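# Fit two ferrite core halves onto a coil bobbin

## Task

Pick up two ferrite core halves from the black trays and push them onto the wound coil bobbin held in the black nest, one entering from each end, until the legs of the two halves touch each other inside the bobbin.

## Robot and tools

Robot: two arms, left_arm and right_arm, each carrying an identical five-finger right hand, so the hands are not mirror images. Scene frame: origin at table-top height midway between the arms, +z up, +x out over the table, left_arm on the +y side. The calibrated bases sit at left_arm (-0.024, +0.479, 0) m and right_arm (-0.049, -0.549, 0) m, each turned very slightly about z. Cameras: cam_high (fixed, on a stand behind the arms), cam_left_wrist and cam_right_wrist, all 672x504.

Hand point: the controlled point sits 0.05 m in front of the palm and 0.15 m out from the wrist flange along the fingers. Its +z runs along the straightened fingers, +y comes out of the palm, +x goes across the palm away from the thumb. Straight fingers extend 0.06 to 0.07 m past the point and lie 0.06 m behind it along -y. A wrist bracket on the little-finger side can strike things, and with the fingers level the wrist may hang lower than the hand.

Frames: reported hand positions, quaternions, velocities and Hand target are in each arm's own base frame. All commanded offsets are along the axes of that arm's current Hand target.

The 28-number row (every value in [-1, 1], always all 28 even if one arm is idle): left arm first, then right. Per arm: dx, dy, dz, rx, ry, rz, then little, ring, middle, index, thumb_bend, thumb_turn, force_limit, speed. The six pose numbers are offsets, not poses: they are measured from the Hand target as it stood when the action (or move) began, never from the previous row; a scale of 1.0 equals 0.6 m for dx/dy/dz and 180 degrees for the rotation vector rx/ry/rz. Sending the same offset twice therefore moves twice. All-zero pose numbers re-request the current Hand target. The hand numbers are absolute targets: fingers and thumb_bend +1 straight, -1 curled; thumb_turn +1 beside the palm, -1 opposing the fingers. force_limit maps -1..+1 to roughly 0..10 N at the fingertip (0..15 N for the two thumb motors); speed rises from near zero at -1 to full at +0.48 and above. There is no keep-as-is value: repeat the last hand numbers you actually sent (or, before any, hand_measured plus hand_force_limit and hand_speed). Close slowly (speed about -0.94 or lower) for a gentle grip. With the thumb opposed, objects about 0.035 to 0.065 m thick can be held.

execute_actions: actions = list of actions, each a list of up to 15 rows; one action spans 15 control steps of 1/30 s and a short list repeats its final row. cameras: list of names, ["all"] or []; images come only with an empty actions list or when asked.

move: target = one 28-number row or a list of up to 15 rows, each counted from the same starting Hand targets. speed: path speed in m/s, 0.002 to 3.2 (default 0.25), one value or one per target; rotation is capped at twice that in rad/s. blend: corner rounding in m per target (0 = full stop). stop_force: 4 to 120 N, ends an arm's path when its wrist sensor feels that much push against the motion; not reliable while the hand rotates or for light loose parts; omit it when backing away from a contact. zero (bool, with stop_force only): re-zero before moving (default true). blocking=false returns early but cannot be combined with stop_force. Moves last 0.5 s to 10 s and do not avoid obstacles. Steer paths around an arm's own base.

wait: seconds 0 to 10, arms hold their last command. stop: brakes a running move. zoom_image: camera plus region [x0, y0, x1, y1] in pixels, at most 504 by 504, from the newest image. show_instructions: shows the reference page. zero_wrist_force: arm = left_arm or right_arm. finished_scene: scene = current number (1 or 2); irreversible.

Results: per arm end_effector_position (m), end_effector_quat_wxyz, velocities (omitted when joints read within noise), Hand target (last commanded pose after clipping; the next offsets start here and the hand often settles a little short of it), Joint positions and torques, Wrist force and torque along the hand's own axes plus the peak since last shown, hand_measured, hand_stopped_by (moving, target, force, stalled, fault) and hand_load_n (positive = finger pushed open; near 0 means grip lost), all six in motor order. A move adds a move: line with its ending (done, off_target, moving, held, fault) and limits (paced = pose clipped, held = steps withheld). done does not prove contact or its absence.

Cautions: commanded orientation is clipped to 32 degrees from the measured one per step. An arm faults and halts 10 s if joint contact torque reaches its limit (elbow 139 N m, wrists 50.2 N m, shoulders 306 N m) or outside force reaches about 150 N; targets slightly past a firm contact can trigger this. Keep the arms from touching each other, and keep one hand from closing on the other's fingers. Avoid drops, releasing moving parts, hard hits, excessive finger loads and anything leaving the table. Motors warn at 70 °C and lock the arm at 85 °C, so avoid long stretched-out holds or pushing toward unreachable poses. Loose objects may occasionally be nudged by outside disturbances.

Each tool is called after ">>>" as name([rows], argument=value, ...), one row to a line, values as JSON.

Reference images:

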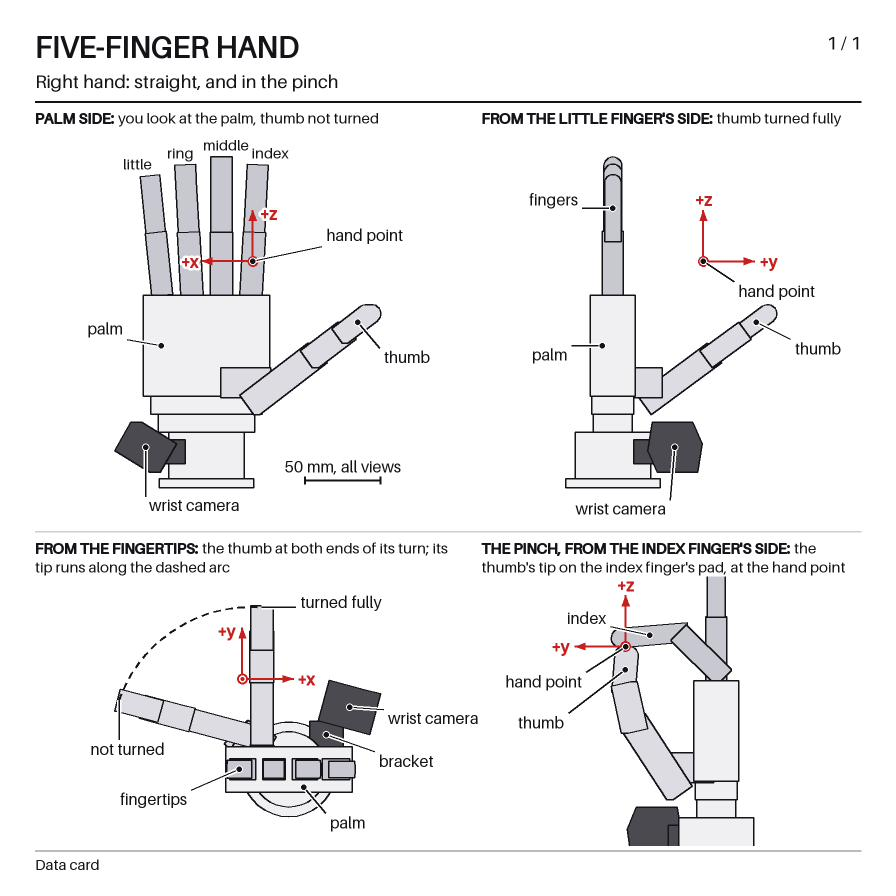

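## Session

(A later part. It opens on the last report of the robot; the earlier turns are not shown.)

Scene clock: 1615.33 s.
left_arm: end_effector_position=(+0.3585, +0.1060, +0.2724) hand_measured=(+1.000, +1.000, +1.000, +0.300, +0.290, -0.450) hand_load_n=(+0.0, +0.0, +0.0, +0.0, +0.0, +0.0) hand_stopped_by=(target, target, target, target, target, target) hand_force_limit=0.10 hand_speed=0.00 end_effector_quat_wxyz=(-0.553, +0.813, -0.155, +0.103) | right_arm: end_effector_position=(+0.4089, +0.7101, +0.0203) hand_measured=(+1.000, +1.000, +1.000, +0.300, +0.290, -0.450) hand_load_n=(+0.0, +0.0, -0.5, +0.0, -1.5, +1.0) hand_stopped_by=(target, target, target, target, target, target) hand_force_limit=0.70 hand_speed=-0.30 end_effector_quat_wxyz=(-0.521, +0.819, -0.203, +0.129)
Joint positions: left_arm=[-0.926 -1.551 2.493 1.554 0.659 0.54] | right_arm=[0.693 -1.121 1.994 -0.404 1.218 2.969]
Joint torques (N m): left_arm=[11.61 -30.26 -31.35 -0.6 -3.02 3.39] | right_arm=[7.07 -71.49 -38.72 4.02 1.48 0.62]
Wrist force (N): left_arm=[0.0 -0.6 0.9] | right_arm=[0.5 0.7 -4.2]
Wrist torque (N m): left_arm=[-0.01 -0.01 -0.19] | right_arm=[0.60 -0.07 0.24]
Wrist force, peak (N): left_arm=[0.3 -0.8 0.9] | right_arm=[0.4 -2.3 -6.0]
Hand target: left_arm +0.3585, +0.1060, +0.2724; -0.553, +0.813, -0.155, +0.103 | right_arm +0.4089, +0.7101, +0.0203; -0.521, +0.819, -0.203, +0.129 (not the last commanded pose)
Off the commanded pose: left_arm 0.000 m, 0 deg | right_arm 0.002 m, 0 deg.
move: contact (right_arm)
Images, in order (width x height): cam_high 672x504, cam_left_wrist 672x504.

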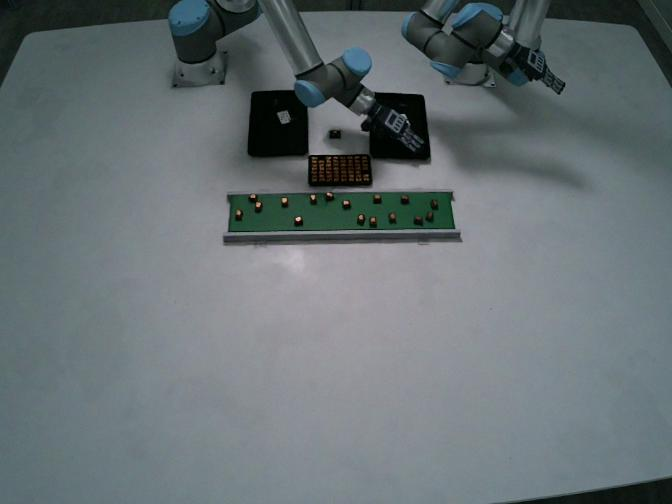

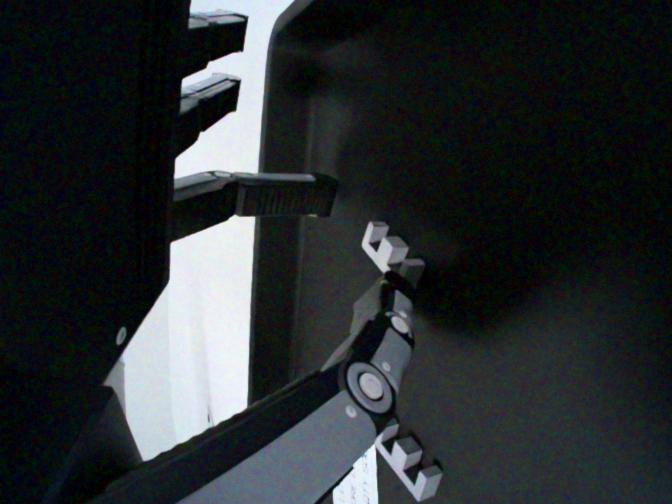

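>>> move(target=[0,0,0,0,0,0,1,1,1,0.3,0.29,-0.45,0.1,0.0,-0.0012,-0.0039,-0.0073,0,0,0,1,1,1,0.3,0.29,-0.45,0.7,-0.3], speed=0.03)

>>> move(target=[0,0,0,0,0,0,1,1,1,0.3,0.29,-0.45,0.1,0.0,0,0.0136,0.0063,0,0,0,1,1,1,0.3,0.29,-0.45,0.7,-0.3], speed=0.01, stop_force=4, cameras=["cam_left_wrist"])

>>> zoom_image(camera="cam_left_wrist", region=[300, 190, 460, 320])

Scene clock: 1627.23 s.
left_arm: end_effector_position=(+0.3585, +0.1060, +0.2724) hand_measured=(+1.000, +1.000, +1.000, +0.300, +0.290, -0.450) hand_load_n=(+0.0, +0.0, -0.5, +0.0, +0.0, +0.0) hand_stopped_by=(target, target, target, target, target, target) hand_force_limit=0.10 hand_speed=0.00 end_effector_quat_wxyz=(-0.553, +0.813, -0.155, +0.103) | right_arm: end_effector_position=(+0.4070, +0.7079, +0.0241) hand_measured=(+1.000, +1.000, +1.000, +0.300, +0.290, -0.450) hand_load_n=(+0.0, -0.5, +0.0, +0.0, +0.0, +0.0) hand_stopped_by=(target, target, target, target, target, target) hand_force_limit=0.70 hand_speed=-0.30 end_effector_quat_wxyz=(-0.521, +0.819, -0.203, +0.129)
Joint positions: left_arm=[-0.926 -1.551 2.493 1.554 0.659 0.54] | right_arm=[0.692 -1.13 1.998 -0.4 1.217 2.969]
Joint torques (N m): left_arm=[8.94 -26.82 -30.9 -0.55 -2.74 3.12] | right_arm=[-12.34 -74.8 -12.97 3.66 -3.08 -1.55]
Wrist force (N): left_arm=[0.1 -0.6 0.6] | right_arm=[0.9 3.3 -1.8]
Wrist torque (N m): left_arm=[0.01 -0.02 -0.17] | right_arm=[0.67 -0.09 0.24]
Wrist force, peak (N): left_arm=[0.3 -0.9 0.9] | right_arm=[0.5 1.0 -4.5]
Hand target: left_arm +0.3585, +0.1060, +0.2724; -0.553, +0.813, -0.155, +0.103 | right_arm +0.4069, +0.7078, +0.0242; -0.521, +0.819, -0.203, +0.129
Off the commanded pose: left_arm 0.000 m, 0 deg | right_arm 0.000 m, 0 deg.
move: done

Scene clock: 1628.97 s.
left_arm: end_effector_position=(+0.3585, +0.1060, +0.2724) hand_measured=(+1.000, +1.000, +1.000, +0.300, +0.290, -0.450) hand_load_n=(+0.0, +0.0, +0.0, +0.0, +0.5, +0.0) hand_stopped_by=(target, target, target, target, target, target) hand_force_limit=0.10 hand_speed=0.00 end_effector_quat_wxyz=(-0.553, +0.813, -0.155, +0.103) | right_arm: end_effector_position=(+0.4069, +0.7078, +0.0154) hand_measured=(+1.000, +1.000, +1.000, +0.300, +0.290, -0.450) hand_load_n=(+0.0, +0.0, -0.5, +0.0, -1.5, +0.5) hand_stopped_by=(target, target, target, target, target, target) hand_force_limit=0.70 hand_speed=-0.30 end_effector_quat_wxyz=(-0.521, +0.819, -0.203, +0.129)
Joint positions: left_arm=[-0.926 -1.551 2.493 1.554 0.659 0.54] | right_arm=[0.692 -1.118 2.002 -0.415 1.217 2.968]
Joint torques (N m): left_arm=[8.7 -24.96 -30.69 -0.64 -2.71 3.34] | right_arm=[-10.71 -62.78 -13.64 -0.7 -2.82 -1.32]
Wrist force (N): left_arm=[0.3 -0.4 0.7] | right_arm=[1.1 -0.2 -5.8]
Wrist torque (N m): left_arm=[0.03 -0.05 -0.16] | right_arm=[0.57 -0.11 0.25]
Wrist force, peak (N): left_arm=[0.4 -0.7 1.0] | right_arm=[1.0 -0.1 -6.0]
Hand target: left_arm +0.3585, +0.1060, +0.2724; -0.553, +0.813, -0.155, +0.103 | right_arm +0.4069, +0.7078, +0.0154; -0.521, +0.819, -0.203, +0.129
Off the commanded pose: left_arm 0.000 m, 0 deg | right_arm 0.000 m, 0 deg.
move: contact (right_arm)
Images, in order (width x height): cam_left_wrist 672x504.

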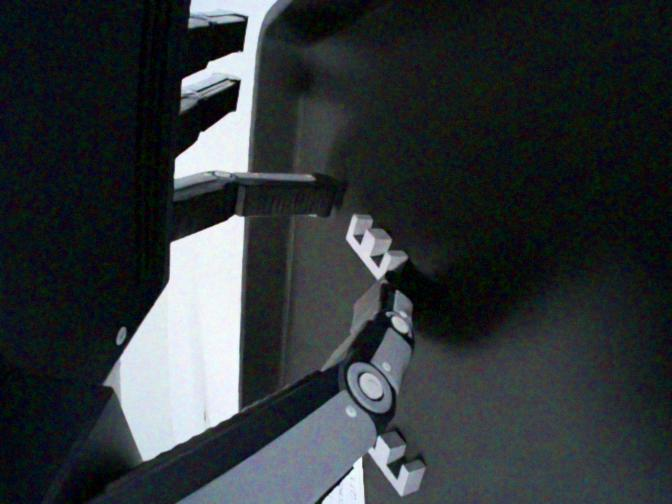

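Scaled by 3.150 from the camera's 672x504 image, which has a finer 960x720 frame.

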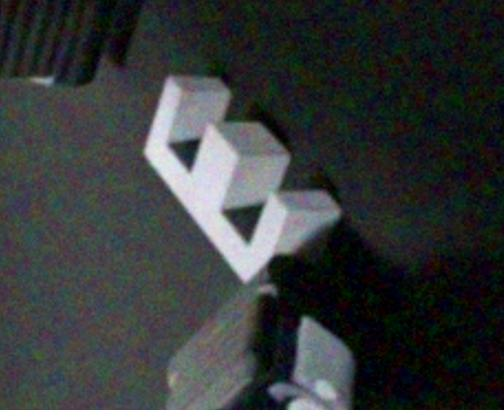

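>>> move(target=[0,0,0,0,0,0,1,1,1,0.3,0.29,-0.45,0.1,0.0,0,-0.0012,-0.0006,0,0,0,1,1,1,0.3,0.29,-0.45,0.7,-0.3], speed=0.03)

>>> move(target=[0,0,0,0,0,0,1,1,1,0.3,0.29,-0.45,0.1,0.0,0,0,0,0,0,0,1,1,1,-0.4,0.29,-0.45,0.1,-0.92], cameras=["cam_left_wrist"])

>>> zoom_image(camera="cam_left_wrist", region=[300, 190, 460, 320])

Scene clock: 1634.00 s.
left_arm: end_effector_position=(+0.3585, +0.1060, +0.2724) hand_measured=(+1.000, +1.000, +1.000, +0.300, +0.290, -0.450) hand_load_n=(+0.0, +0.0, +0.0, +0.0, +0.0, +0.0) hand_stopped_by=(target, target, target, target, target, target) hand_force_limit=0.10 hand_speed=0.00 end_effector_quat_wxyz=(-0.553, +0.813, -0.155, +0.103) | right_arm: end_effector_position=(+0.4068, +0.7077, +0.0162) hand_measured=(+1.000, +1.000, +1.000, +0.300, +0.290, -0.450) hand_load_n=(+0.0, +0.0, +0.0, +0.0, +0.0, +0.0) hand_stopped_by=(target, target, target, target, target, target) hand_force_limit=0.70 hand_speed=-0.30 end_effector_quat_wxyz=(-0.521, +0.819, -0.203, +0.129)
Joint positions: left_arm=[-0.926 -1.551 2.493 1.554 0.659 0.54] | right_arm=[0.692 -1.119 2.001 -0.414 1.217 2.968]
Joint torques (N m): left_arm=[10.13 -23.94 -30.75 -0.58 -2.54 3.38] | right_arm=[-10.84 -72.82 -38.99 3.86 -3.12 -1.57]
Wrist force (N): left_arm=[0.2 -0.4 0.6] | right_arm=[0.8 3.1 -1.9]
Wrist torque (N m): left_arm=[0.03 -0.03 -0.16] | right_arm=[0.67 -0.06 0.22]
Wrist force, peak (N): left_arm=[0.2 -0.8 1.0] | right_arm=[1.1 -0.4 -6.1]
Hand target: left_arm +0.3585, +0.1060, +0.2724; -0.553, +0.813, -0.155, +0.103 | right_arm +0.4069, +0.7077, +0.0162; -0.521, +0.819, -0.203, +0.129
Off the commanded pose: left_arm 0.000 m, 0 deg | right_arm 0.000 m, 0 deg.
move: done

Scene clock: 1635.47 s.
left_arm: end_effector_position=(+0.3585, +0.1060, +0.2724) hand_measured=(+1.000, +1.000, +1.000, +0.300, +0.290, -0.450) hand_load_n=(+0.0, +0.0, +0.0, +0.0, +0.0, +0.0) hand_stopped_by=(target, target, target, target, target, target) hand_force_limit=0.10 hand_speed=0.00 end_effector_quat_wxyz=(-0.553, +0.813, -0.155, +0.103) | right_arm: end_effector_position=(+0.4069, +0.7077, +0.0162) hand_measured=(+1.000, +1.000, +1.000, +0.032, +0.290, -0.450) hand_load_n=(+0.0, +0.0, +0.0, +5.5, +2.0, +0.0) hand_stopped_by=(target, target, target, force, target, target) hand_force_limit=0.10 hand_speed=-0.92 end_effector_quat_wxyz=(-0.521, +0.819, -0.203, +0.129)
Joint positions: left_arm=[-0.926 -1.551 2.493 1.554 0.659 0.54] | right_arm=[0.692 -1.119 2.001 -0.414 1.217 2.968]
Joint torques (N m): left_arm=[9.58 -20.25 -30.72 -0.71 -2.74 3.29] | right_arm=[-11.48 -69.53 -36.64 3.95 -3.11 -1.46]
Wrist force (N): left_arm=[0.1 -0.5 0.6] | right_arm=[1.2 0.6 -2.6]
Wrist torque (N m): left_arm=[0.02 -0.02 -0.17] | right_arm=[0.63 -0.09 0.23]
Wrist force, peak (N): left_arm=[0.2 -0.6 0.9] | right_arm=[0.8 3.3 -2.2]
Hand target: left_arm +0.3585, +0.1060, +0.2724; -0.553, +0.813, -0.155, +0.103 | right_arm +0.4069, +0.7077, +0.0162; -0.521, +0.819, -0.203, +0.129
Off the commanded pose: left_arm 0.000 m, 0 deg | right_arm 0.000 m, 0 deg.
move: done
Images, in order (width x height): cam_left_wrist 672x504.

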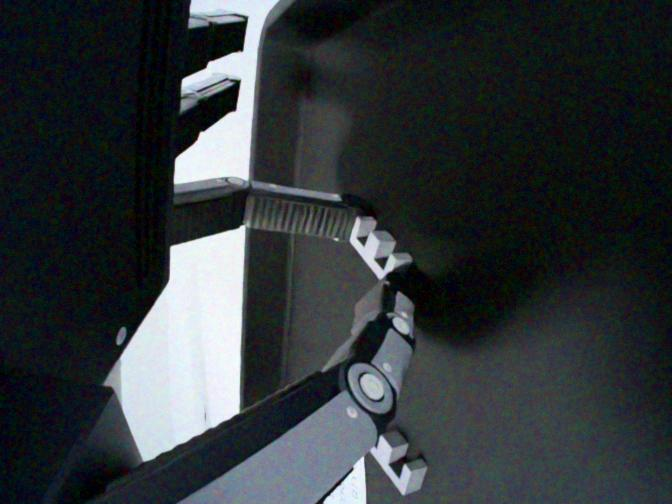

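Scaled by 3.150 from the camera's 672x504 image, which has a finer 960x720 frame.

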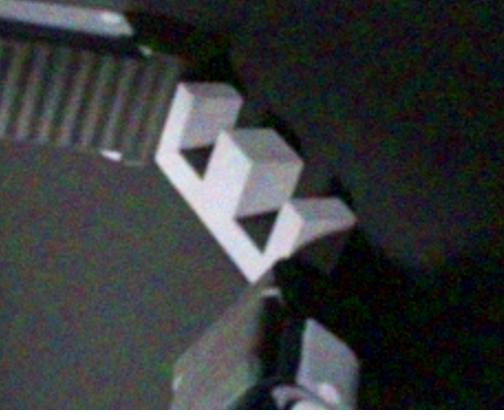

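>>> move(target=[0,0,0,0,0,0,1,1,1,0.3,0.29,-0.45,0.1,0.0,0,0,0,0,0,0,1,1,1,-0.5,0.29,-0.45,0.7,-0.92])

>>> move(target=[0,0,0,0,0,0,1,1,1,0.3,0.29,-0.45,0.1,0.0,0,-0.0906,-0.0422,0,0,0,1,1,1,-0.5,0.29,-0.45,0.7,-0.92], speed=0.05, cameras=["cam_left_wrist"])

>>> zoom_image(camera="cam_left_wrist", region=[300, 190, 460, 320])

Scene clock: 1641.13 s.
left_arm: end_effector_position=(+0.3585, +0.1060, +0.2724) hand_measured=(+1.000, +1.000, +1.000, +0.300, +0.290, -0.450) hand_load_n=(+0.0, -0.5, +0.0, +0.0, +0.0, +0.0) hand_stopped_by=(target, target, target, target, target, target) hand_force_limit=0.10 hand_speed=0.00 end_effector_quat_wxyz=(-0.553, +0.813, -0.155, +0.103) | right_arm: end_effector_position=(+0.4069, +0.7077, +0.0162) hand_measured=(+1.000, +1.000, +1.000, +0.022, +0.290, -0.450) hand_load_n=(+0.0, +0.0, +0.0, +10.0, +3.5, +0.0) hand_stopped_by=(target, target, target, force, target, target) hand_force_limit=0.70 hand_speed=-0.92 end_effector_quat_wxyz=(-0.521, +0.819, -0.203, +0.129)
Joint positions: left_arm=[-0.926 -1.551 2.493 1.554 0.659 0.54] | right_arm=[0.692 -1.119 2.001 -0.414 1.217 2.968]
Joint torques (N m): left_arm=[8.45 -20.93 -30.8 -0.73 -2.61 3.19] | right_arm=[-10.32 -61.21 -14.34 3.82 -1.83 -1.39]
Wrist force (N): left_arm=[0.0 -0.4 0.6] | right_arm=[1.0 -1.2 -2.4]
Wrist torque (N m): left_arm=[0.03 -0.01 -0.17] | right_arm=[0.67 -0.05 0.24]
Wrist force, peak (N): left_arm=[0.3 -0.7 1.0] | right_arm=[1.5 -1.3 -2.9]
Hand target: left_arm +0.3585, +0.1060, +0.2724; -0.553, +0.813, -0.155, +0.103 | right_arm +0.4069, +0.7077, +0.0162; -0.521, +0.819, -0.203, +0.129
Off the commanded pose: left_arm 0.000 m, 0 deg | right_arm 0.000 m, 0 deg.
move: done

Scene clock: 1642.80 s.
left_arm: end_effector_position=(+0.3585, +0.1060, +0.2724) hand_measured=(+1.000, +1.000, +1.000, +0.300, +0.290, -0.450) hand_load_n=(-0.5, -0.5, +0.0, +0.0, +0.0, +0.0) hand_stopped_by=(target, target, target, target, target, target) hand_force_limit=0.10 hand_speed=0.00 end_effector_quat_wxyz=(-0.553, +0.813, -0.155, +0.103) | right_arm: end_effector_position=(+0.4069, +0.7078, +0.0760) hand_measured=(+1.000, +1.000, +1.000, +0.022, +0.292, -0.450) hand_load_n=(+0.0, +0.0, +0.0, +8.0, +5.5, -0.5) hand_stopped_by=(target, target, target, force, target, target) hand_force_limit=0.70 hand_speed=-0.92 end_effector_quat_wxyz=(-0.521, +0.819, -0.203, +0.129)
Joint positions: left_arm=[-0.926 -1.551 2.493 1.554 0.659 0.54] | right_arm=[0.692 -1.198 1.975 -0.309 1.217 2.969]
Joint torques (N m): left_arm=[8.48 -22.72 -31.46 -0.32 -2.67 3] | right_arm=[2.24 -72.32 -42.51 4.23 0.75 -0.96]
Wrist force (N): left_arm=[-0.2 -0.7 0.6] | right_arm=[1.1 3.3 -2.4]
Wrist torque (N m): left_arm=[-0.02 0.03 -0.20] | right_arm=[0.68 -0.11 0.27]
Wrist force, peak (N): left_arm=[0.5 -0.8 0.8] | right_arm=[1.1 3.7 -2.1]
Hand target: left_arm +0.3585, +0.1060, +0.2724; -0.553, +0.813, -0.155, +0.103 | right_arm +0.4069, +0.7078, +0.0762; -0.521, +0.819, -0.203, +0.129
Off the commanded pose: left_arm 0.000 m, 0 deg | right_arm 0.000 m, 0 deg.
move: done
Images, in order (width x height): cam_left_wrist 672x504.

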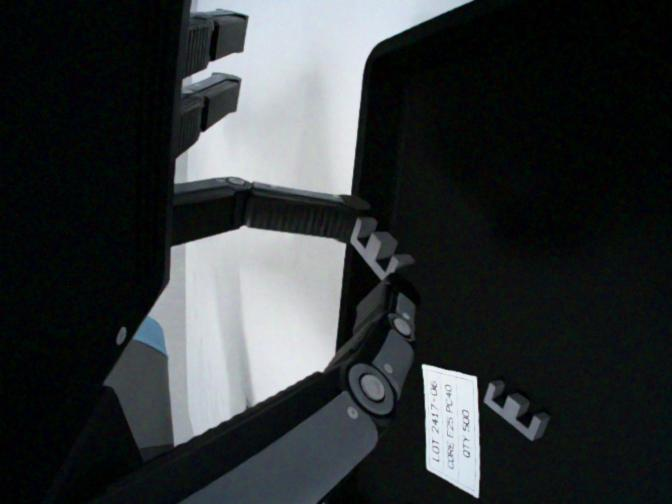

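Scaled by 3.150 from the camera's 672x504 image, which has a finer 960x720 frame.

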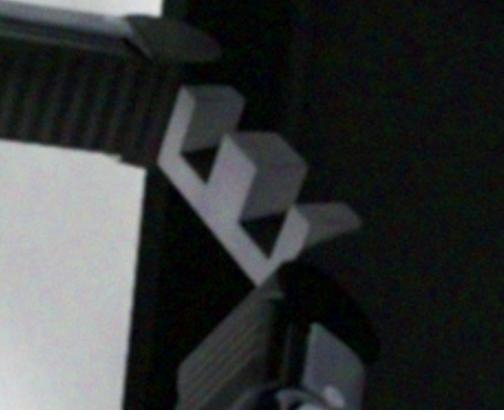

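>>> move(target=[0,0,0,0,0,0,1,1,1,0.3,0.29,-0.45,0.1,0.0,0.0963,0.128,-0.2745,0,0.3171,0.1479,1,1,1,-0.5,0.29,-0.45,0.7,-0.92], speed=0.15, cameras=["cam_high","cam_left_wrist"])

>>> zoom_image(camera="cam_left_wrist", region=[320, 190, 520, 350])

Scene clock: 1665.27 s.
left_arm: end_effector_position=(+0.3585, +0.1060, +0.2724) hand_measured=(+1.000, +1.000, +1.000, +0.300, +0.290, -0.450) hand_load_n=(-0.5, +0.0, -0.5, +0.0, +0.0, +0.5) hand_stopped_by=(target, target, target, target, target, target) hand_force_limit=0.10 hand_speed=0.00 end_effector_quat_wxyz=(-0.553, +0.813, -0.155, +0.103) | right_arm: end_effector_position=(+0.3730, +0.5202, +0.0763) hand_measured=(+1.000, +1.000, +1.000, +0.022, +0.292, -0.450) hand_load_n=(+0.0, +0.0, +0.0, +7.5, +6.0, +0.0) hand_stopped_by=(target, target, target, force, target, target) hand_force_limit=0.70 hand_speed=-0.92 end_effector_quat_wxyz=(-0.377, +0.592, -0.601, +0.383)
Joint positions: left_arm=[-0.926 -1.551 2.493 1.554 0.659 0.54] | right_arm=[0.92 -1.27 2.116 -0.179 2.388 3.662]
Joint torques (N m): left_arm=[11.27 -20.99 -31.17 -0.37 -2.22 2.93] | right_arm=[14.09 -41.98 -39.27 5.43 3.4 1.86]
Wrist force (N): left_arm=[0.1 -0.5 0.7] | right_arm=[1.1 3.5 -2.0]
Wrist torque (N m): left_arm=[0.01 -0.02 -0.17] | right_arm=[0.67 -0.12 0.04]
Wrist force, peak (N): left_arm=[0.3 -0.5 1.1] | right_arm=[1.5 4.0 -2.2]
Hand target: left_arm +0.3585, +0.1060, +0.2724; -0.553, +0.813, -0.155, +0.103 | right_arm +0.3730, +0.5201, +0.0763; -0.377, +0.592, -0.601, +0.383
Off the commanded pose: left_arm 0.000 m, 0 deg | right_arm 0.000 m, 0 deg.
move: done
Images, in order (width x height): cam_high 672x504, cam_left_wrist 672x504.

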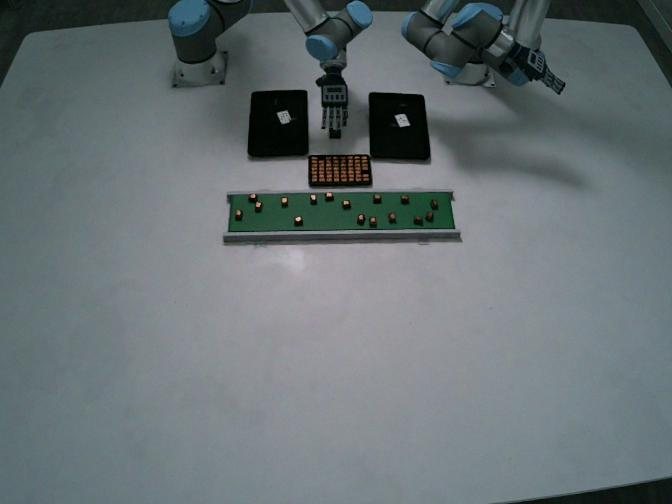

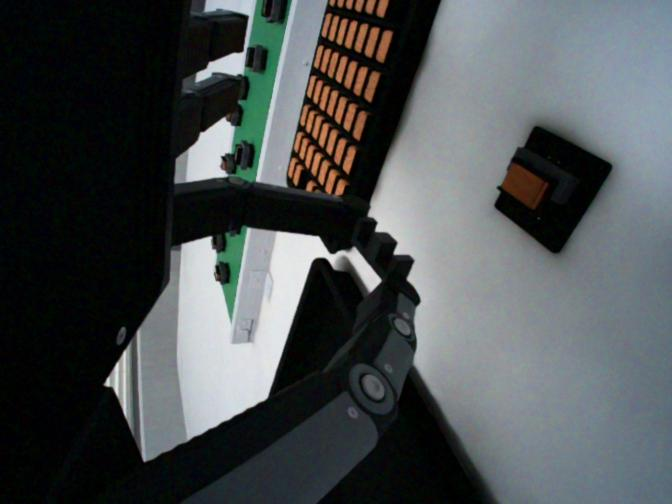

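Scaled by 2.520 from the camera's 672x504 image, which has a finer 960x720 frame.

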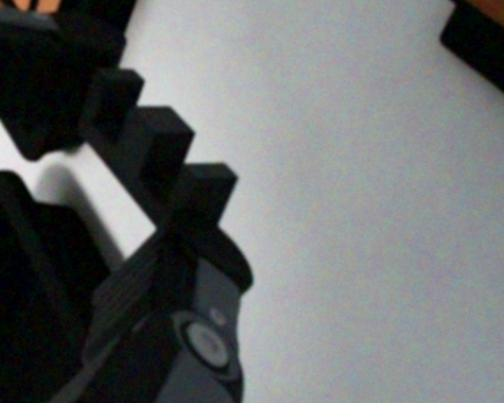

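>>> zoom_image(camera="cam_left_wrist", region=[480, 110, 630, 260])

Scaled by 3.360 from the camera's 672x504 image, which has a finer 960x720 frame.

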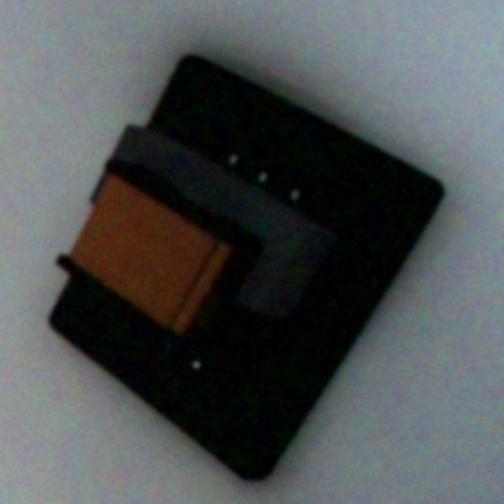

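>>> move(target=[0,0,0,0,0,0,1,1,1,0.3,0.29,-0.45,0.1,0.0,0,0.085,0.0397,0,0,0,1,1,1,-0.5,0.29,-0.45,0.7,-0.92], speed=0.06, stop_force=4, cameras=["cam_left_wrist"])

>>> zoom_image(camera="cam_left_wrist", region=[320, 160, 500, 310])

Scene clock: 1675.67 s.
left_arm: end_effector_position=(+0.3585, +0.1060, +0.2724) hand_measured=(+1.000, +1.000, +1.000, +0.300, +0.290, -0.450) hand_load_n=(+0.0, +0.0, +0.0, +0.0, +0.0, +0.0) hand_stopped_by=(target, target, target, target, target, target) hand_force_limit=0.10 hand_speed=0.00 end_effector_quat_wxyz=(-0.553, +0.813, -0.155, +0.103) | right_arm: end_effector_position=(+0.3730, +0.5201, +0.0200) hand_measured=(+1.000, +1.000, +1.000, +0.022, +0.292, -0.450) hand_load_n=(+0.0, +0.0, +0.0, +7.5, +5.5, +0.0) hand_stopped_by=(target, target, target, force, target, target) hand_force_limit=0.70 hand_speed=-0.92 end_effector_quat_wxyz=(-0.377, +0.592, -0.601, +0.383)
Joint positions: left_arm=[-0.926 -1.551 2.493 1.554 0.659 0.54] | right_arm=[0.92 -1.185 2.14 -0.288 2.388 3.662]
Joint torques (N m): left_arm=[8.56 -22.74 -30.61 -0.61 -2.45 2.56] | right_arm=[4.27 -45.85 -9.76 -2.33 2.47 -1.56]
Wrist force (N): left_arm=[0.1 -0.6 0.6] | right_arm=[1.0 3.6 -2.4]
Wrist torque (N m): left_arm=[0.00 -0.02 -0.18] | right_arm=[0.71 -0.11 0.09]
Wrist force, peak (N): left_arm=[0.2 -1.0 0.6] | right_arm=[1.2 4.0 -2.2]
Hand target: left_arm +0.3585, +0.1060, +0.2724; -0.553, +0.813, -0.155, +0.103 | right_arm +0.3730, +0.5201, +0.0200; -0.377, +0.592, -0.601, +0.383
Off the commanded pose: left_arm 0.000 m, 0 deg | right_arm 0.000 m, 0 deg.
move: done
Images, in order (width x height): cam_left_wrist 672x504.

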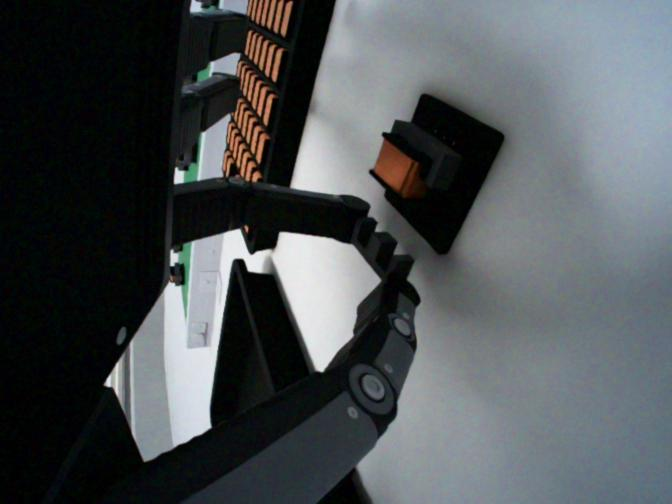

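Scaled by 2.800 from the camera's 672x504 image, which has a finer 960x720 frame.

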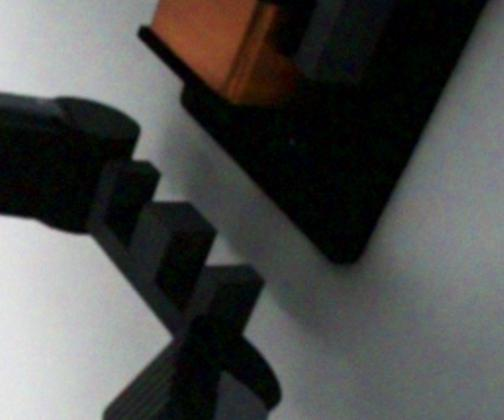

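>>> move(target=[0,0,0,0,0,0,1,1,1,0.3,0.29,-0.45,0.1,0.0,0.0217,-0.0001,0.0003,0,0,0,1,1,1,-0.5,0.29,-0.45,0.7,-0.92], speed=0.02, stop_force=4, cameras=["cam_left_wrist"])

>>> zoom_image(camera="cam_left_wrist", region=[340, 160, 460, 280])

Scene clock: 1680.20 s.
left_arm: end_effector_position=(+0.3585, +0.1060, +0.2724) hand_measured=(+1.000, +1.000, +1.000, +0.300, +0.290, -0.450) hand_load_n=(+0.0, +0.0, +0.0, +0.0, +0.0, +0.0) hand_stopped_by=(target, target, target, target, target, target) hand_force_limit=0.10 hand_speed=0.00 end_effector_quat_wxyz=(-0.553, +0.813, -0.155, +0.103) | right_arm: end_effector_position=(+0.3730, +0.5071, +0.0200) hand_measured=(+1.000, +1.000, +1.000, +0.022, +0.292, -0.450) hand_load_n=(+0.0, +0.0, +0.0, +7.5, +5.5, -0.5) hand_stopped_by=(target, target, target, force, target, target) hand_force_limit=0.70 hand_speed=-0.92 end_effector_quat_wxyz=(-0.377, +0.592, -0.601, +0.383)
Joint positions: left_arm=[-0.926 -1.551 2.493 1.554 0.659 0.54] | right_arm=[0.904 -1.202 2.167 -0.308 2.375 3.648]
Joint torques (N m): left_arm=[8.23 -21.65 -31.22 -0.49 -2.4 2.75] | right_arm=[-11.44 -63.45 -9.64 -2.38 -1.93 -1.37]
Wrist force (N): left_arm=[-0.1 -0.4 0.6] | right_arm=[0.9 3.8 -2.3]
Wrist torque (N m): left_arm=[0.04 0.00 -0.18] | right_arm=[0.75 -0.09 0.29]
Wrist force, peak (N): left_arm=[0.4 -0.5 1.0] | right_arm=[1.2 3.8 -2.4]
Hand target: left_arm +0.3585, +0.1060, +0.2724; -0.553, +0.813, -0.155, +0.103 | right_arm +0.3730, +0.5071, +0.0200; -0.377, +0.592, -0.601, +0.383
Off the commanded pose: left_arm 0.000 m, 0 deg | right_arm 0.000 m, 0 deg.
move: done
Images, in order (width x height): cam_left_wrist 672x504.

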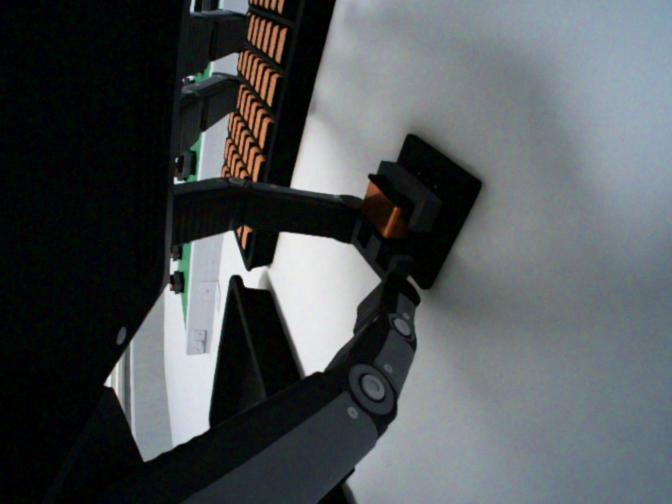

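Scaled by 4.200 from the camera's 672x504 image, which has a finer 960x720 frame.

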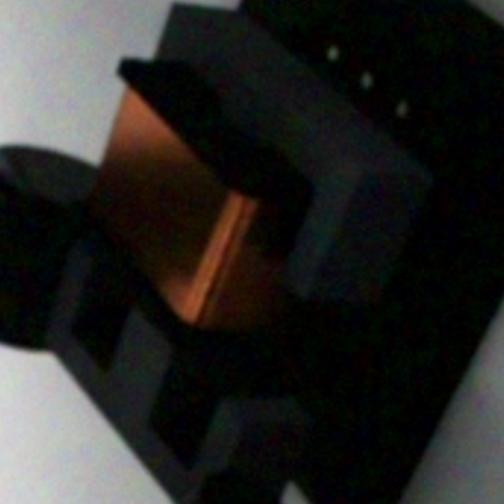

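>>> zoom_image(camera="cam_left_wrist", region=[345, 215, 425, 285])

Scaled by 6.300 from the camera's 672x504 image, which has a finer 960x720 frame.

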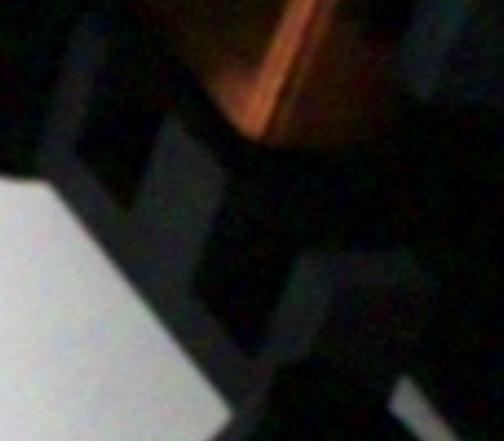

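>>> move(target=[0,0,0,0,0,0,1,1,1,0.3,0.29,-0.45,0.1,0.0,0.0133,0.0003,0.0001,0,0,0,1,1,1,-0.5,0.29,-0.45,0.7,-0.92], speed=0.01, stop_force=4)

Scene clock: 1697.57 s.
left_arm: end_effector_position=(+0.3585, +0.1060, +0.2724) hand_measured=(+1.000, +1.000, +1.000, +0.300, +0.290, -0.450) hand_load_n=(+0.0, +0.0, +0.0, +0.0, +0.0, +0.0) hand_stopped_by=(target, target, target, target, target, target) hand_force_limit=0.10 hand_speed=0.00 end_effector_quat_wxyz=(-0.553, +0.813, -0.155, +0.103) | right_arm: end_effector_position=(+0.3728, +0.4991, +0.0198) hand_measured=(+1.000, +1.000, +1.000, +0.022, +0.292, -0.450) hand_load_n=(+0.0, +0.0, +0.0, +7.5, +6.0, +0.0) hand_stopped_by=(target, target, target, force, target, target) hand_force_limit=0.70 hand_speed=-0.92 end_effector_quat_wxyz=(-0.377, +0.592, -0.601, +0.383)
Joint positions: left_arm=[-0.926 -1.551 2.493 1.554 0.659 0.54] | right_arm=[0.893 -1.213 2.183 -0.321 2.367 3.639]
Joint torques (N m): left_arm=[8.27 -22.07 -30.67 -0.46 -2.13 2.92] | right_arm=[-11.02 -62.29 -8.43 -2.47 -1.92 -1.6]
Wrist force (N): left_arm=[0.2 -0.4 0.9] | right_arm=[0.9 3.8 -2.1]
Wrist torque (N m): left_arm=[0.01 -0.04 -0.16] | right_arm=[0.72 -0.12 0.29]
Wrist force, peak (N): left_arm=[0.1 -0.8 1.2] | right_arm=[1.1 4.0 -2.4]
Hand target: left_arm +0.3585, +0.1060, +0.2724; -0.553, +0.813, -0.155, +0.103 | right_arm +0.3728, +0.4991, +0.0198; -0.377, +0.592, -0.601, +0.383
Off the commanded pose: left_arm 0.000 m, 0 deg | right_arm 0.000 m, 0 deg.
move: done

>>> wait(seconds=0.1, cameras=["cam_left_wrist"])

>>> zoom_image(camera="cam_left_wrist", region=[340, 180, 460, 300])

Scene clock: 1699.73 s.
left_arm: end_effector_position=(+0.3585, +0.1060, +0.2724) hand_measured=(+1.000, +1.000, +1.000, +0.300, +0.290, -0.450) hand_load_n=(+0.0, +0.0, +0.0, +0.0, +0.5, +0.0) hand_stopped_by=(target, target, target, target, target, target) hand_force_limit=0.10 hand_speed=0.00 end_effector_quat_wxyz=(-0.553, +0.813, -0.155, +0.103) | right_arm: end_effector_position=(+0.3728, +0.4991, +0.0198) hand_measured=(+1.000, +1.000, +1.000, +0.022, +0.292, -0.450) hand_load_n=(+0.0, +0.0, +0.0, +7.5, +6.0, -0.5) hand_stopped_by=(target, target, target, force, target, target) hand_force_limit=0.70 hand_speed=-0.92 end_effector_quat_wxyz=(-0.377, +0.592, -0.601, +0.383)
Joint positions: left_arm=[-0.926 -1.551 2.493 1.554 0.659 0.54] | right_arm=[0.893 -1.213 2.183 -0.321 2.367 3.639]
Joint torques (N m): left_arm=[10.03 -22.2 -30.92 -0.43 -1.74 2.74] | right_arm=[-11.69 -62.54 -9.08 -2.24 -1.9 -1.38]
Wrist force (N): left_arm=[0.5 -0.4 0.4] | right_arm=[0.8 3.6 -2.2]
Wrist torque (N m): left_arm=[0.05 -0.07 -0.15] | right_arm=[0.70 -0.10 0.28]
Wrist force, peak (N): left_arm=[0.4 -0.6 0.8] | right_arm=[1.5 3.8 -2.4]
Hand target: left_arm +0.3585, +0.1060, +0.2724; -0.553, +0.813, -0.155, +0.103 | right_arm +0.3728, +0.4991, +0.0198; -0.377, +0.592, -0.601, +0.383
Off the commanded pose: left_arm 0.000 m, 0 deg | right_arm 0.000 m, 0 deg.
wait: 0.10 s; at rest from the start
Images, in order (width x height): cam_left_wrist 672x504.

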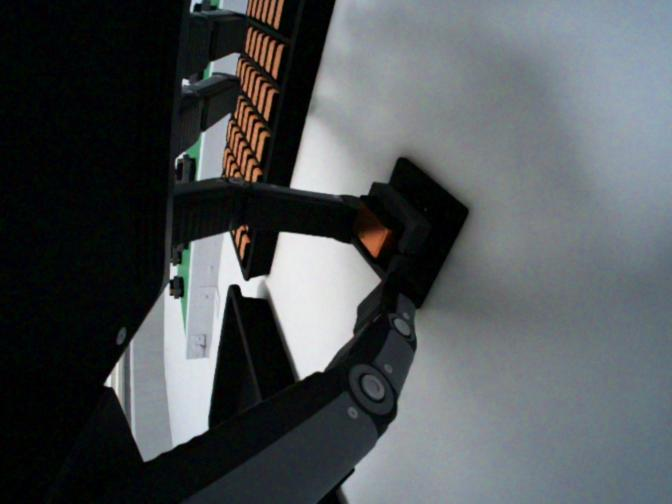

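Scaled by 4.200 from the camera's 672x504 image, which has a finer 960x720 frame.

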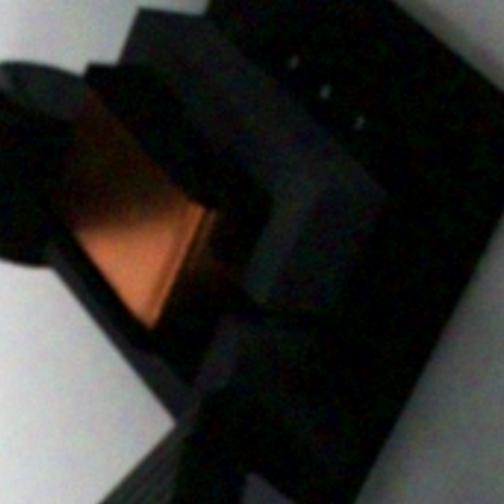

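>>> move(target=[0,0,0,0,0,0,1,1,1,0.3,0.29,-0.45,0.1,0.0,0.006,0,0,0,0,0,1,1,1,-0.5,0.29,-0.45,0.7,-0.92], speed=0.008, stop_force=5, cameras=["cam_left_wrist"])

>>> zoom_image(camera="cam_left_wrist", region=[340, 180, 460, 300])

Scene clock: 1704.07 s.
left_arm: end_effector_position=(+0.3585, +0.1060, +0.2724) hand_measured=(+1.000, +1.000, +1.000, +0.300, +0.290, -0.450) hand_load_n=(+0.0, +0.0, +0.0, -0.5, +0.0, +0.0) hand_stopped_by=(target, target, target, target, target, target) hand_force_limit=0.10 hand_speed=0.00 end_effector_quat_wxyz=(-0.553, +0.813, -0.155, +0.103) | right_arm: end_effector_position=(+0.3728, +0.4955, +0.0198) hand_measured=(+1.000, +1.000, +1.000, +0.022, +0.292, -0.450) hand_load_n=(+0.0, +0.0, +0.0, +7.5, +6.0, +4.5) hand_stopped_by=(target, target, target, force, target, target) hand_force_limit=0.70 hand_speed=-0.92 end_effector_quat_wxyz=(-0.377, +0.592, -0.601, +0.383)
Joint positions: left_arm=[-0.926 -1.551 2.493 1.554 0.659 0.54] | right_arm=[0.889 -1.217 2.19 -0.326 2.363 3.634]
Joint torques (N m): left_arm=[8.72 -20.72 -31.36 -0.66 -2.36 2.96] | right_arm=[-13.33 -59.38 -5.48 -1.06 -1.1 -1.87]
Wrist force (N): left_arm=[0.1 -0.3 0.8] | right_arm=[-4.0 1.7 -3.8]
Wrist torque (N m): left_arm=[0.04 -0.02 -0.17] | right_arm=[0.71 -0.10 0.35]
Wrist force, peak (N): left_arm=[0.4 -0.9 0.7] | right_arm=[-4.0 1.7 -3.8]
Hand target: left_arm +0.3585, +0.1060, +0.2724; -0.553, +0.813, -0.155, +0.103 | right_arm +0.3728, +0.4955, +0.0198; -0.377, +0.592, -0.601, +0.383
Off the commanded pose: left_arm 0.000 m, 0 deg | right_arm 0.000 m, 0 deg.
move: done
Images, in order (width x height): cam_left_wrist 672x504.

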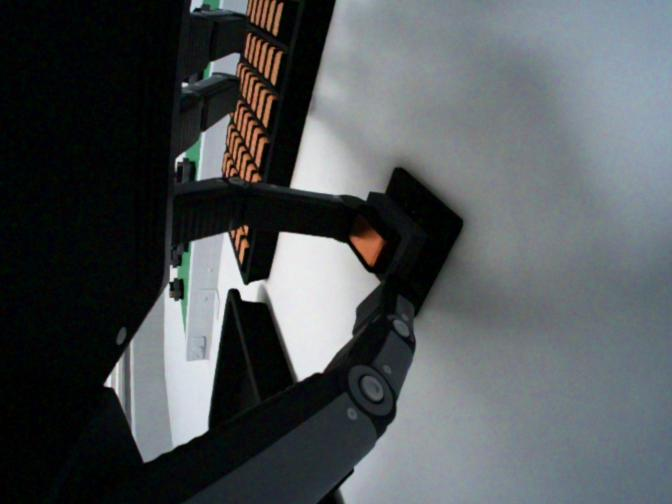

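Scaled by 4.200 from the camera's 672x504 image, which has a finer 960x720 frame.

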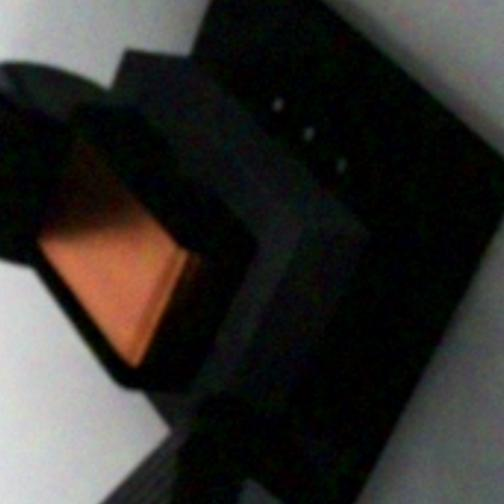

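>>> move(target=[0,0,0,0,0,0,1,1,1,0.3,0.29,-0.45,0.1,0.0,0.0,0,0,0,0,0,1,1,1,0.35,0.29,-0.45,0.7,-0.3], speed=0.02)

>>> move(target=[0,0,0,0,0,0,1,1,1,0.3,0.29,-0.45,0.1,0.0,0,0.0013,-0.0027,0,0,0,1,1,1,0.35,0.29,-0.45,0.7,-0.3], speed=0.02, cameras=["cam_left_wrist"])

>>> zoom_image(camera="cam_left_wrist", region=[340, 180, 460, 300])

Scene clock: 1713.67 s.
left_arm: end_effector_position=(+0.3585, +0.1060, +0.2724) hand_measured=(+1.000, +1.000, +1.000, +0.300, +0.290, -0.450) hand_load_n=(+0.0, +0.0, +0.0, +0.0, +0.0, +0.0) hand_stopped_by=(target, target, target, target, target, target) hand_force_limit=0.10 hand_speed=0.00 end_effector_quat_wxyz=(-0.553, +0.813, -0.155, +0.103) | right_arm: end_effector_position=(+0.3728, +0.4955, +0.0198) hand_measured=(+1.000, +1.000, +1.000, +0.350, +0.292, -0.450) hand_load_n=(+0.0, -0.5, +0.0, +0.0, +3.0, +4.0) hand_stopped_by=(target, target, target, target, target, target) hand_force_limit=0.70 hand_speed=-0.30 end_effector_quat_wxyz=(-0.377, +0.592, -0.601, +0.383)
Joint positions: left_arm=[-0.926 -1.551 2.493 1.554 0.659 0.54] | right_arm=[0.889 -1.217 2.19 -0.326 2.363 3.634]
Joint torques (N m): left_arm=[9.85 -20.8 -31.21 -0.63 -2.19 2.5] | right_arm=[-13.36 -60.04 -13.47 -0.96 -0.26 -1.55]
Wrist force (N): left_arm=[0.0 -0.5 0.9] | right_arm=[-2.6 3.1 -6.3]
Wrist torque (N m): left_arm=[0.00 -0.02 -0.18] | right_arm=[0.64 -0.13 0.34]
Wrist force, peak (N): left_arm=[0.3 -0.7 1.0] | right_arm=[-3.0 3.5 -6.5]
Hand target: left_arm +0.3585, +0.1060, +0.2724; -0.553, +0.813, -0.155, +0.103 | right_arm +0.3728, +0.4955, +0.0198; -0.377, +0.592, -0.601, +0.383
Off the commanded pose: left_arm 0.000 m, 0 deg | right_arm 0.000 m, 0 deg.
move: done

Scene clock: 1714.37 s.
left_arm: end_effector_position=(+0.3585, +0.1060, +0.2724) hand_measured=(+1.000, +1.000, +1.000, +0.300, +0.290, -0.450) hand_load_n=(+0.0, +0.0, +0.0, +0.0, +0.0, +0.0) hand_stopped_by=(target, target, target, target, target, target) hand_force_limit=0.10 hand_speed=0.00 end_effector_quat_wxyz=(-0.553, +0.813, -0.155, +0.103) | right_arm: end_effector_position=(+0.3711, +0.4955, +0.0198) hand_measured=(+1.000, +1.000, +1.000, +0.350, +0.290, -0.450) hand_load_n=(+0.0, +0.0, +0.0, +0.0, +0.0, +0.0) hand_stopped_by=(target, target, target, target, target, target) hand_force_limit=0.70 hand_speed=-0.30 end_effector_quat_wxyz=(-0.377, +0.592, -0.601, +0.383)
Joint positions: left_arm=[-0.926 -1.551 2.493 1.554 0.659 0.54] | right_arm=[0.892 -1.218 2.191 -0.325 2.365 3.637]
Joint torques (N m): left_arm=[9.82 -23.18 -31.09 -0.36 -1.86 2.71] | right_arm=[14.59 -60.99 -8.71 5.02 3.12 2.16]
Wrist force (N): left_arm=[0.0 -0.5 0.6] | right_arm=[1.4 3.3 -2.3]
Wrist torque (N m): left_arm=[0.02 -0.01 -0.18] | right_arm=[0.69 -0.16 0.05]
Wrist force, peak (N): left_arm=[0.6 -0.6 0.7] | right_arm=[-2.6 3.3 -6.4]
Hand target: left_arm +0.3585, +0.1060, +0.2724; -0.553, +0.813, -0.155, +0.103 | right_arm +0.3710, +0.4955, +0.0198; -0.377, +0.592, -0.601, +0.383
Off the commanded pose: left_arm 0.000 m, 0 deg | right_arm 0.000 m, 0 deg.
move: done
Images, in order (width x height): cam_left_wrist 672x504.

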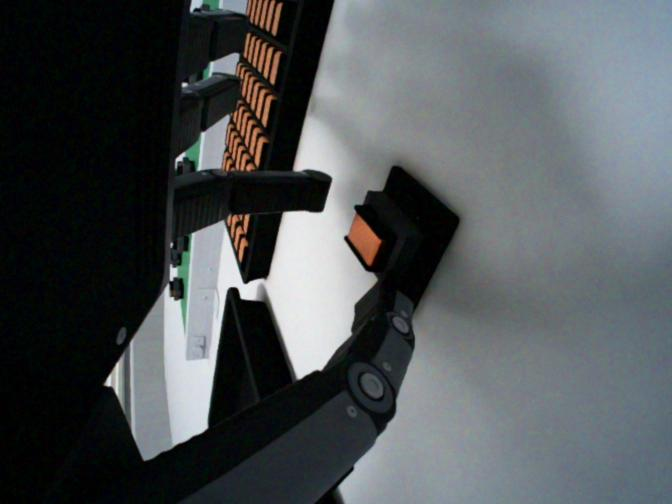

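Scaled by 4.200 from the camera's 672x504 image, which has a finer 960x720 frame.

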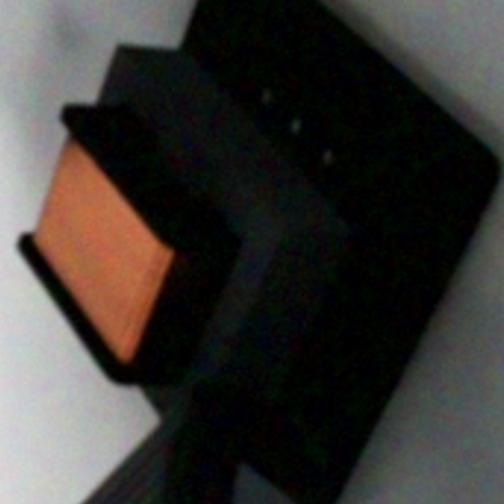

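>>> move([
  [0,0,0,0,0,0,1,1,1,0.3,0.29,-0.45,0.1,0.0,0,-0.0604,-0.0282,0,0,0,1,1,1,0.35,0.29,-0.45,0.7,-0.3],
  [0,0,0,0,0,0,1,1,1,0.3,0.29,-0.45,0.1,0.0,0.05,-0.13,-0.09,0,0,0,1,1,1,0.35,0.29,-0.45,0.7,-0.3],
], speed=[0.04,0.15], blend=0.01, cameras=["cam_left_wrist"])

>>> zoom_image(camera="cam_left_wrist", region=[400, 160, 540, 300])

Scene clock: 1721.37 s.
left_arm: end_effector_position=(+0.3585, +0.1060, +0.2724) hand_measured=(+1.000, +1.000, +1.000, +0.300, +0.290, -0.450) hand_load_n=(+0.0, -0.5, +0.0, +0.0, +0.0, +0.0) hand_stopped_by=(target, target, target, target, target, target) hand_force_limit=0.10 hand_speed=0.00 end_effector_quat_wxyz=(-0.553, +0.813, -0.155, +0.103) | right_arm: end_effector_position=(+0.3547, +0.4659, +0.1132) hand_measured=(+1.000, +1.000, +1.000, +0.350, +0.290, -0.450) hand_load_n=(+0.0, +0.5, +0.0, +0.0, +0.0, +0.0) hand_stopped_by=(target, target, target, target, target, target) hand_force_limit=0.70 hand_speed=-0.30 end_effector_quat_wxyz=(-0.377, +0.592, -0.601, +0.383)
Joint positions: left_arm=[-0.926 -1.551 2.493 1.554 0.659 0.54] | right_arm=[0.878 -1.411 2.208 -0.156 2.354 3.625]
Joint torques (N m): left_arm=[13.13 -20.17 -30.32 -0.41 -1.95 2.75] | right_arm=[-11.81 -51.1 -14.73 4.71 -1.97 -1.49]
Wrist force (N): left_arm=[0.1 -0.4 0.7] | right_arm=[1.4 3.1 -2.2]
Wrist torque (N m): left_arm=[0.02 -0.02 -0.17] | right_arm=[0.65 -0.16 0.26]
Wrist force, peak (N): left_arm=[0.6 -0.8 0.8] | right_arm=[1.3 3.9 -2.3]
Hand target: left_arm +0.3585, +0.1060, +0.2724; -0.553, +0.813, -0.155, +0.103 | right_arm +0.3546, +0.4658, +0.1134; -0.377, +0.592, -0.601, +0.383
Off the commanded pose: left_arm 0.000 m, 0 deg | right_arm 0.000 m, 0 deg.
move: done
Images, in order (width x height): cam_left_wrist 672x504.

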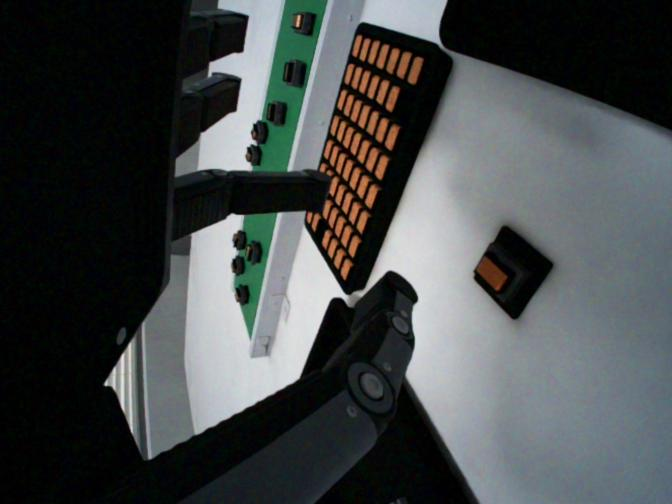

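Scaled by 3.600 from the camera's 672x504 image, which has a finer 960x720 frame.

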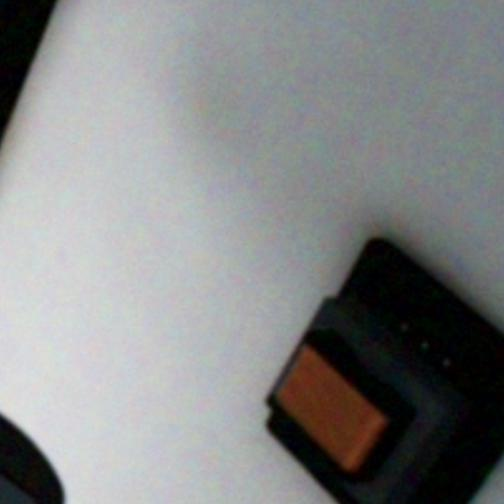

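>>> zoom_image(camera="cam_left_wrist", region=[460, 215, 560, 330])

>>> zoom_image(camera="cam_left_wrist", region=[470, 230, 530, 310])

Scaled by 4.383 from the camera's 672x504 image, which has a finer 960x720 frame.

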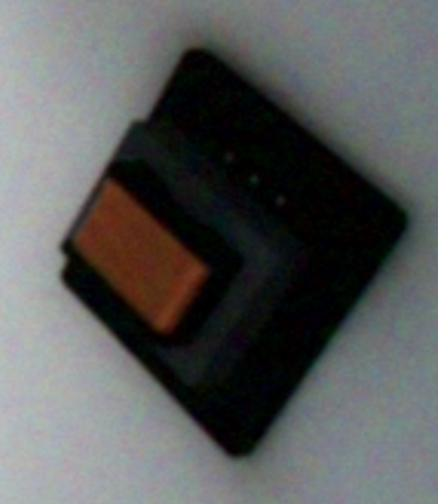

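Scaled by 6.300 from the camera's 672x504 image, which has a finer 960x720 frame.

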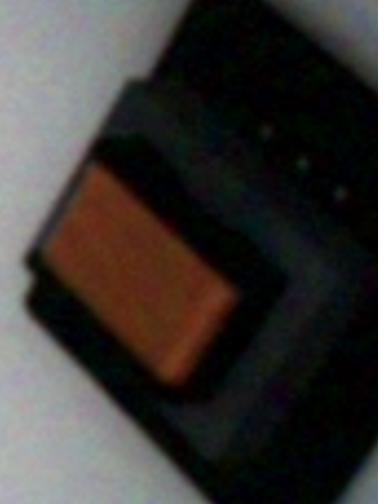

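>>> finished_scene(scene=1)

The scene is finished: the task was done.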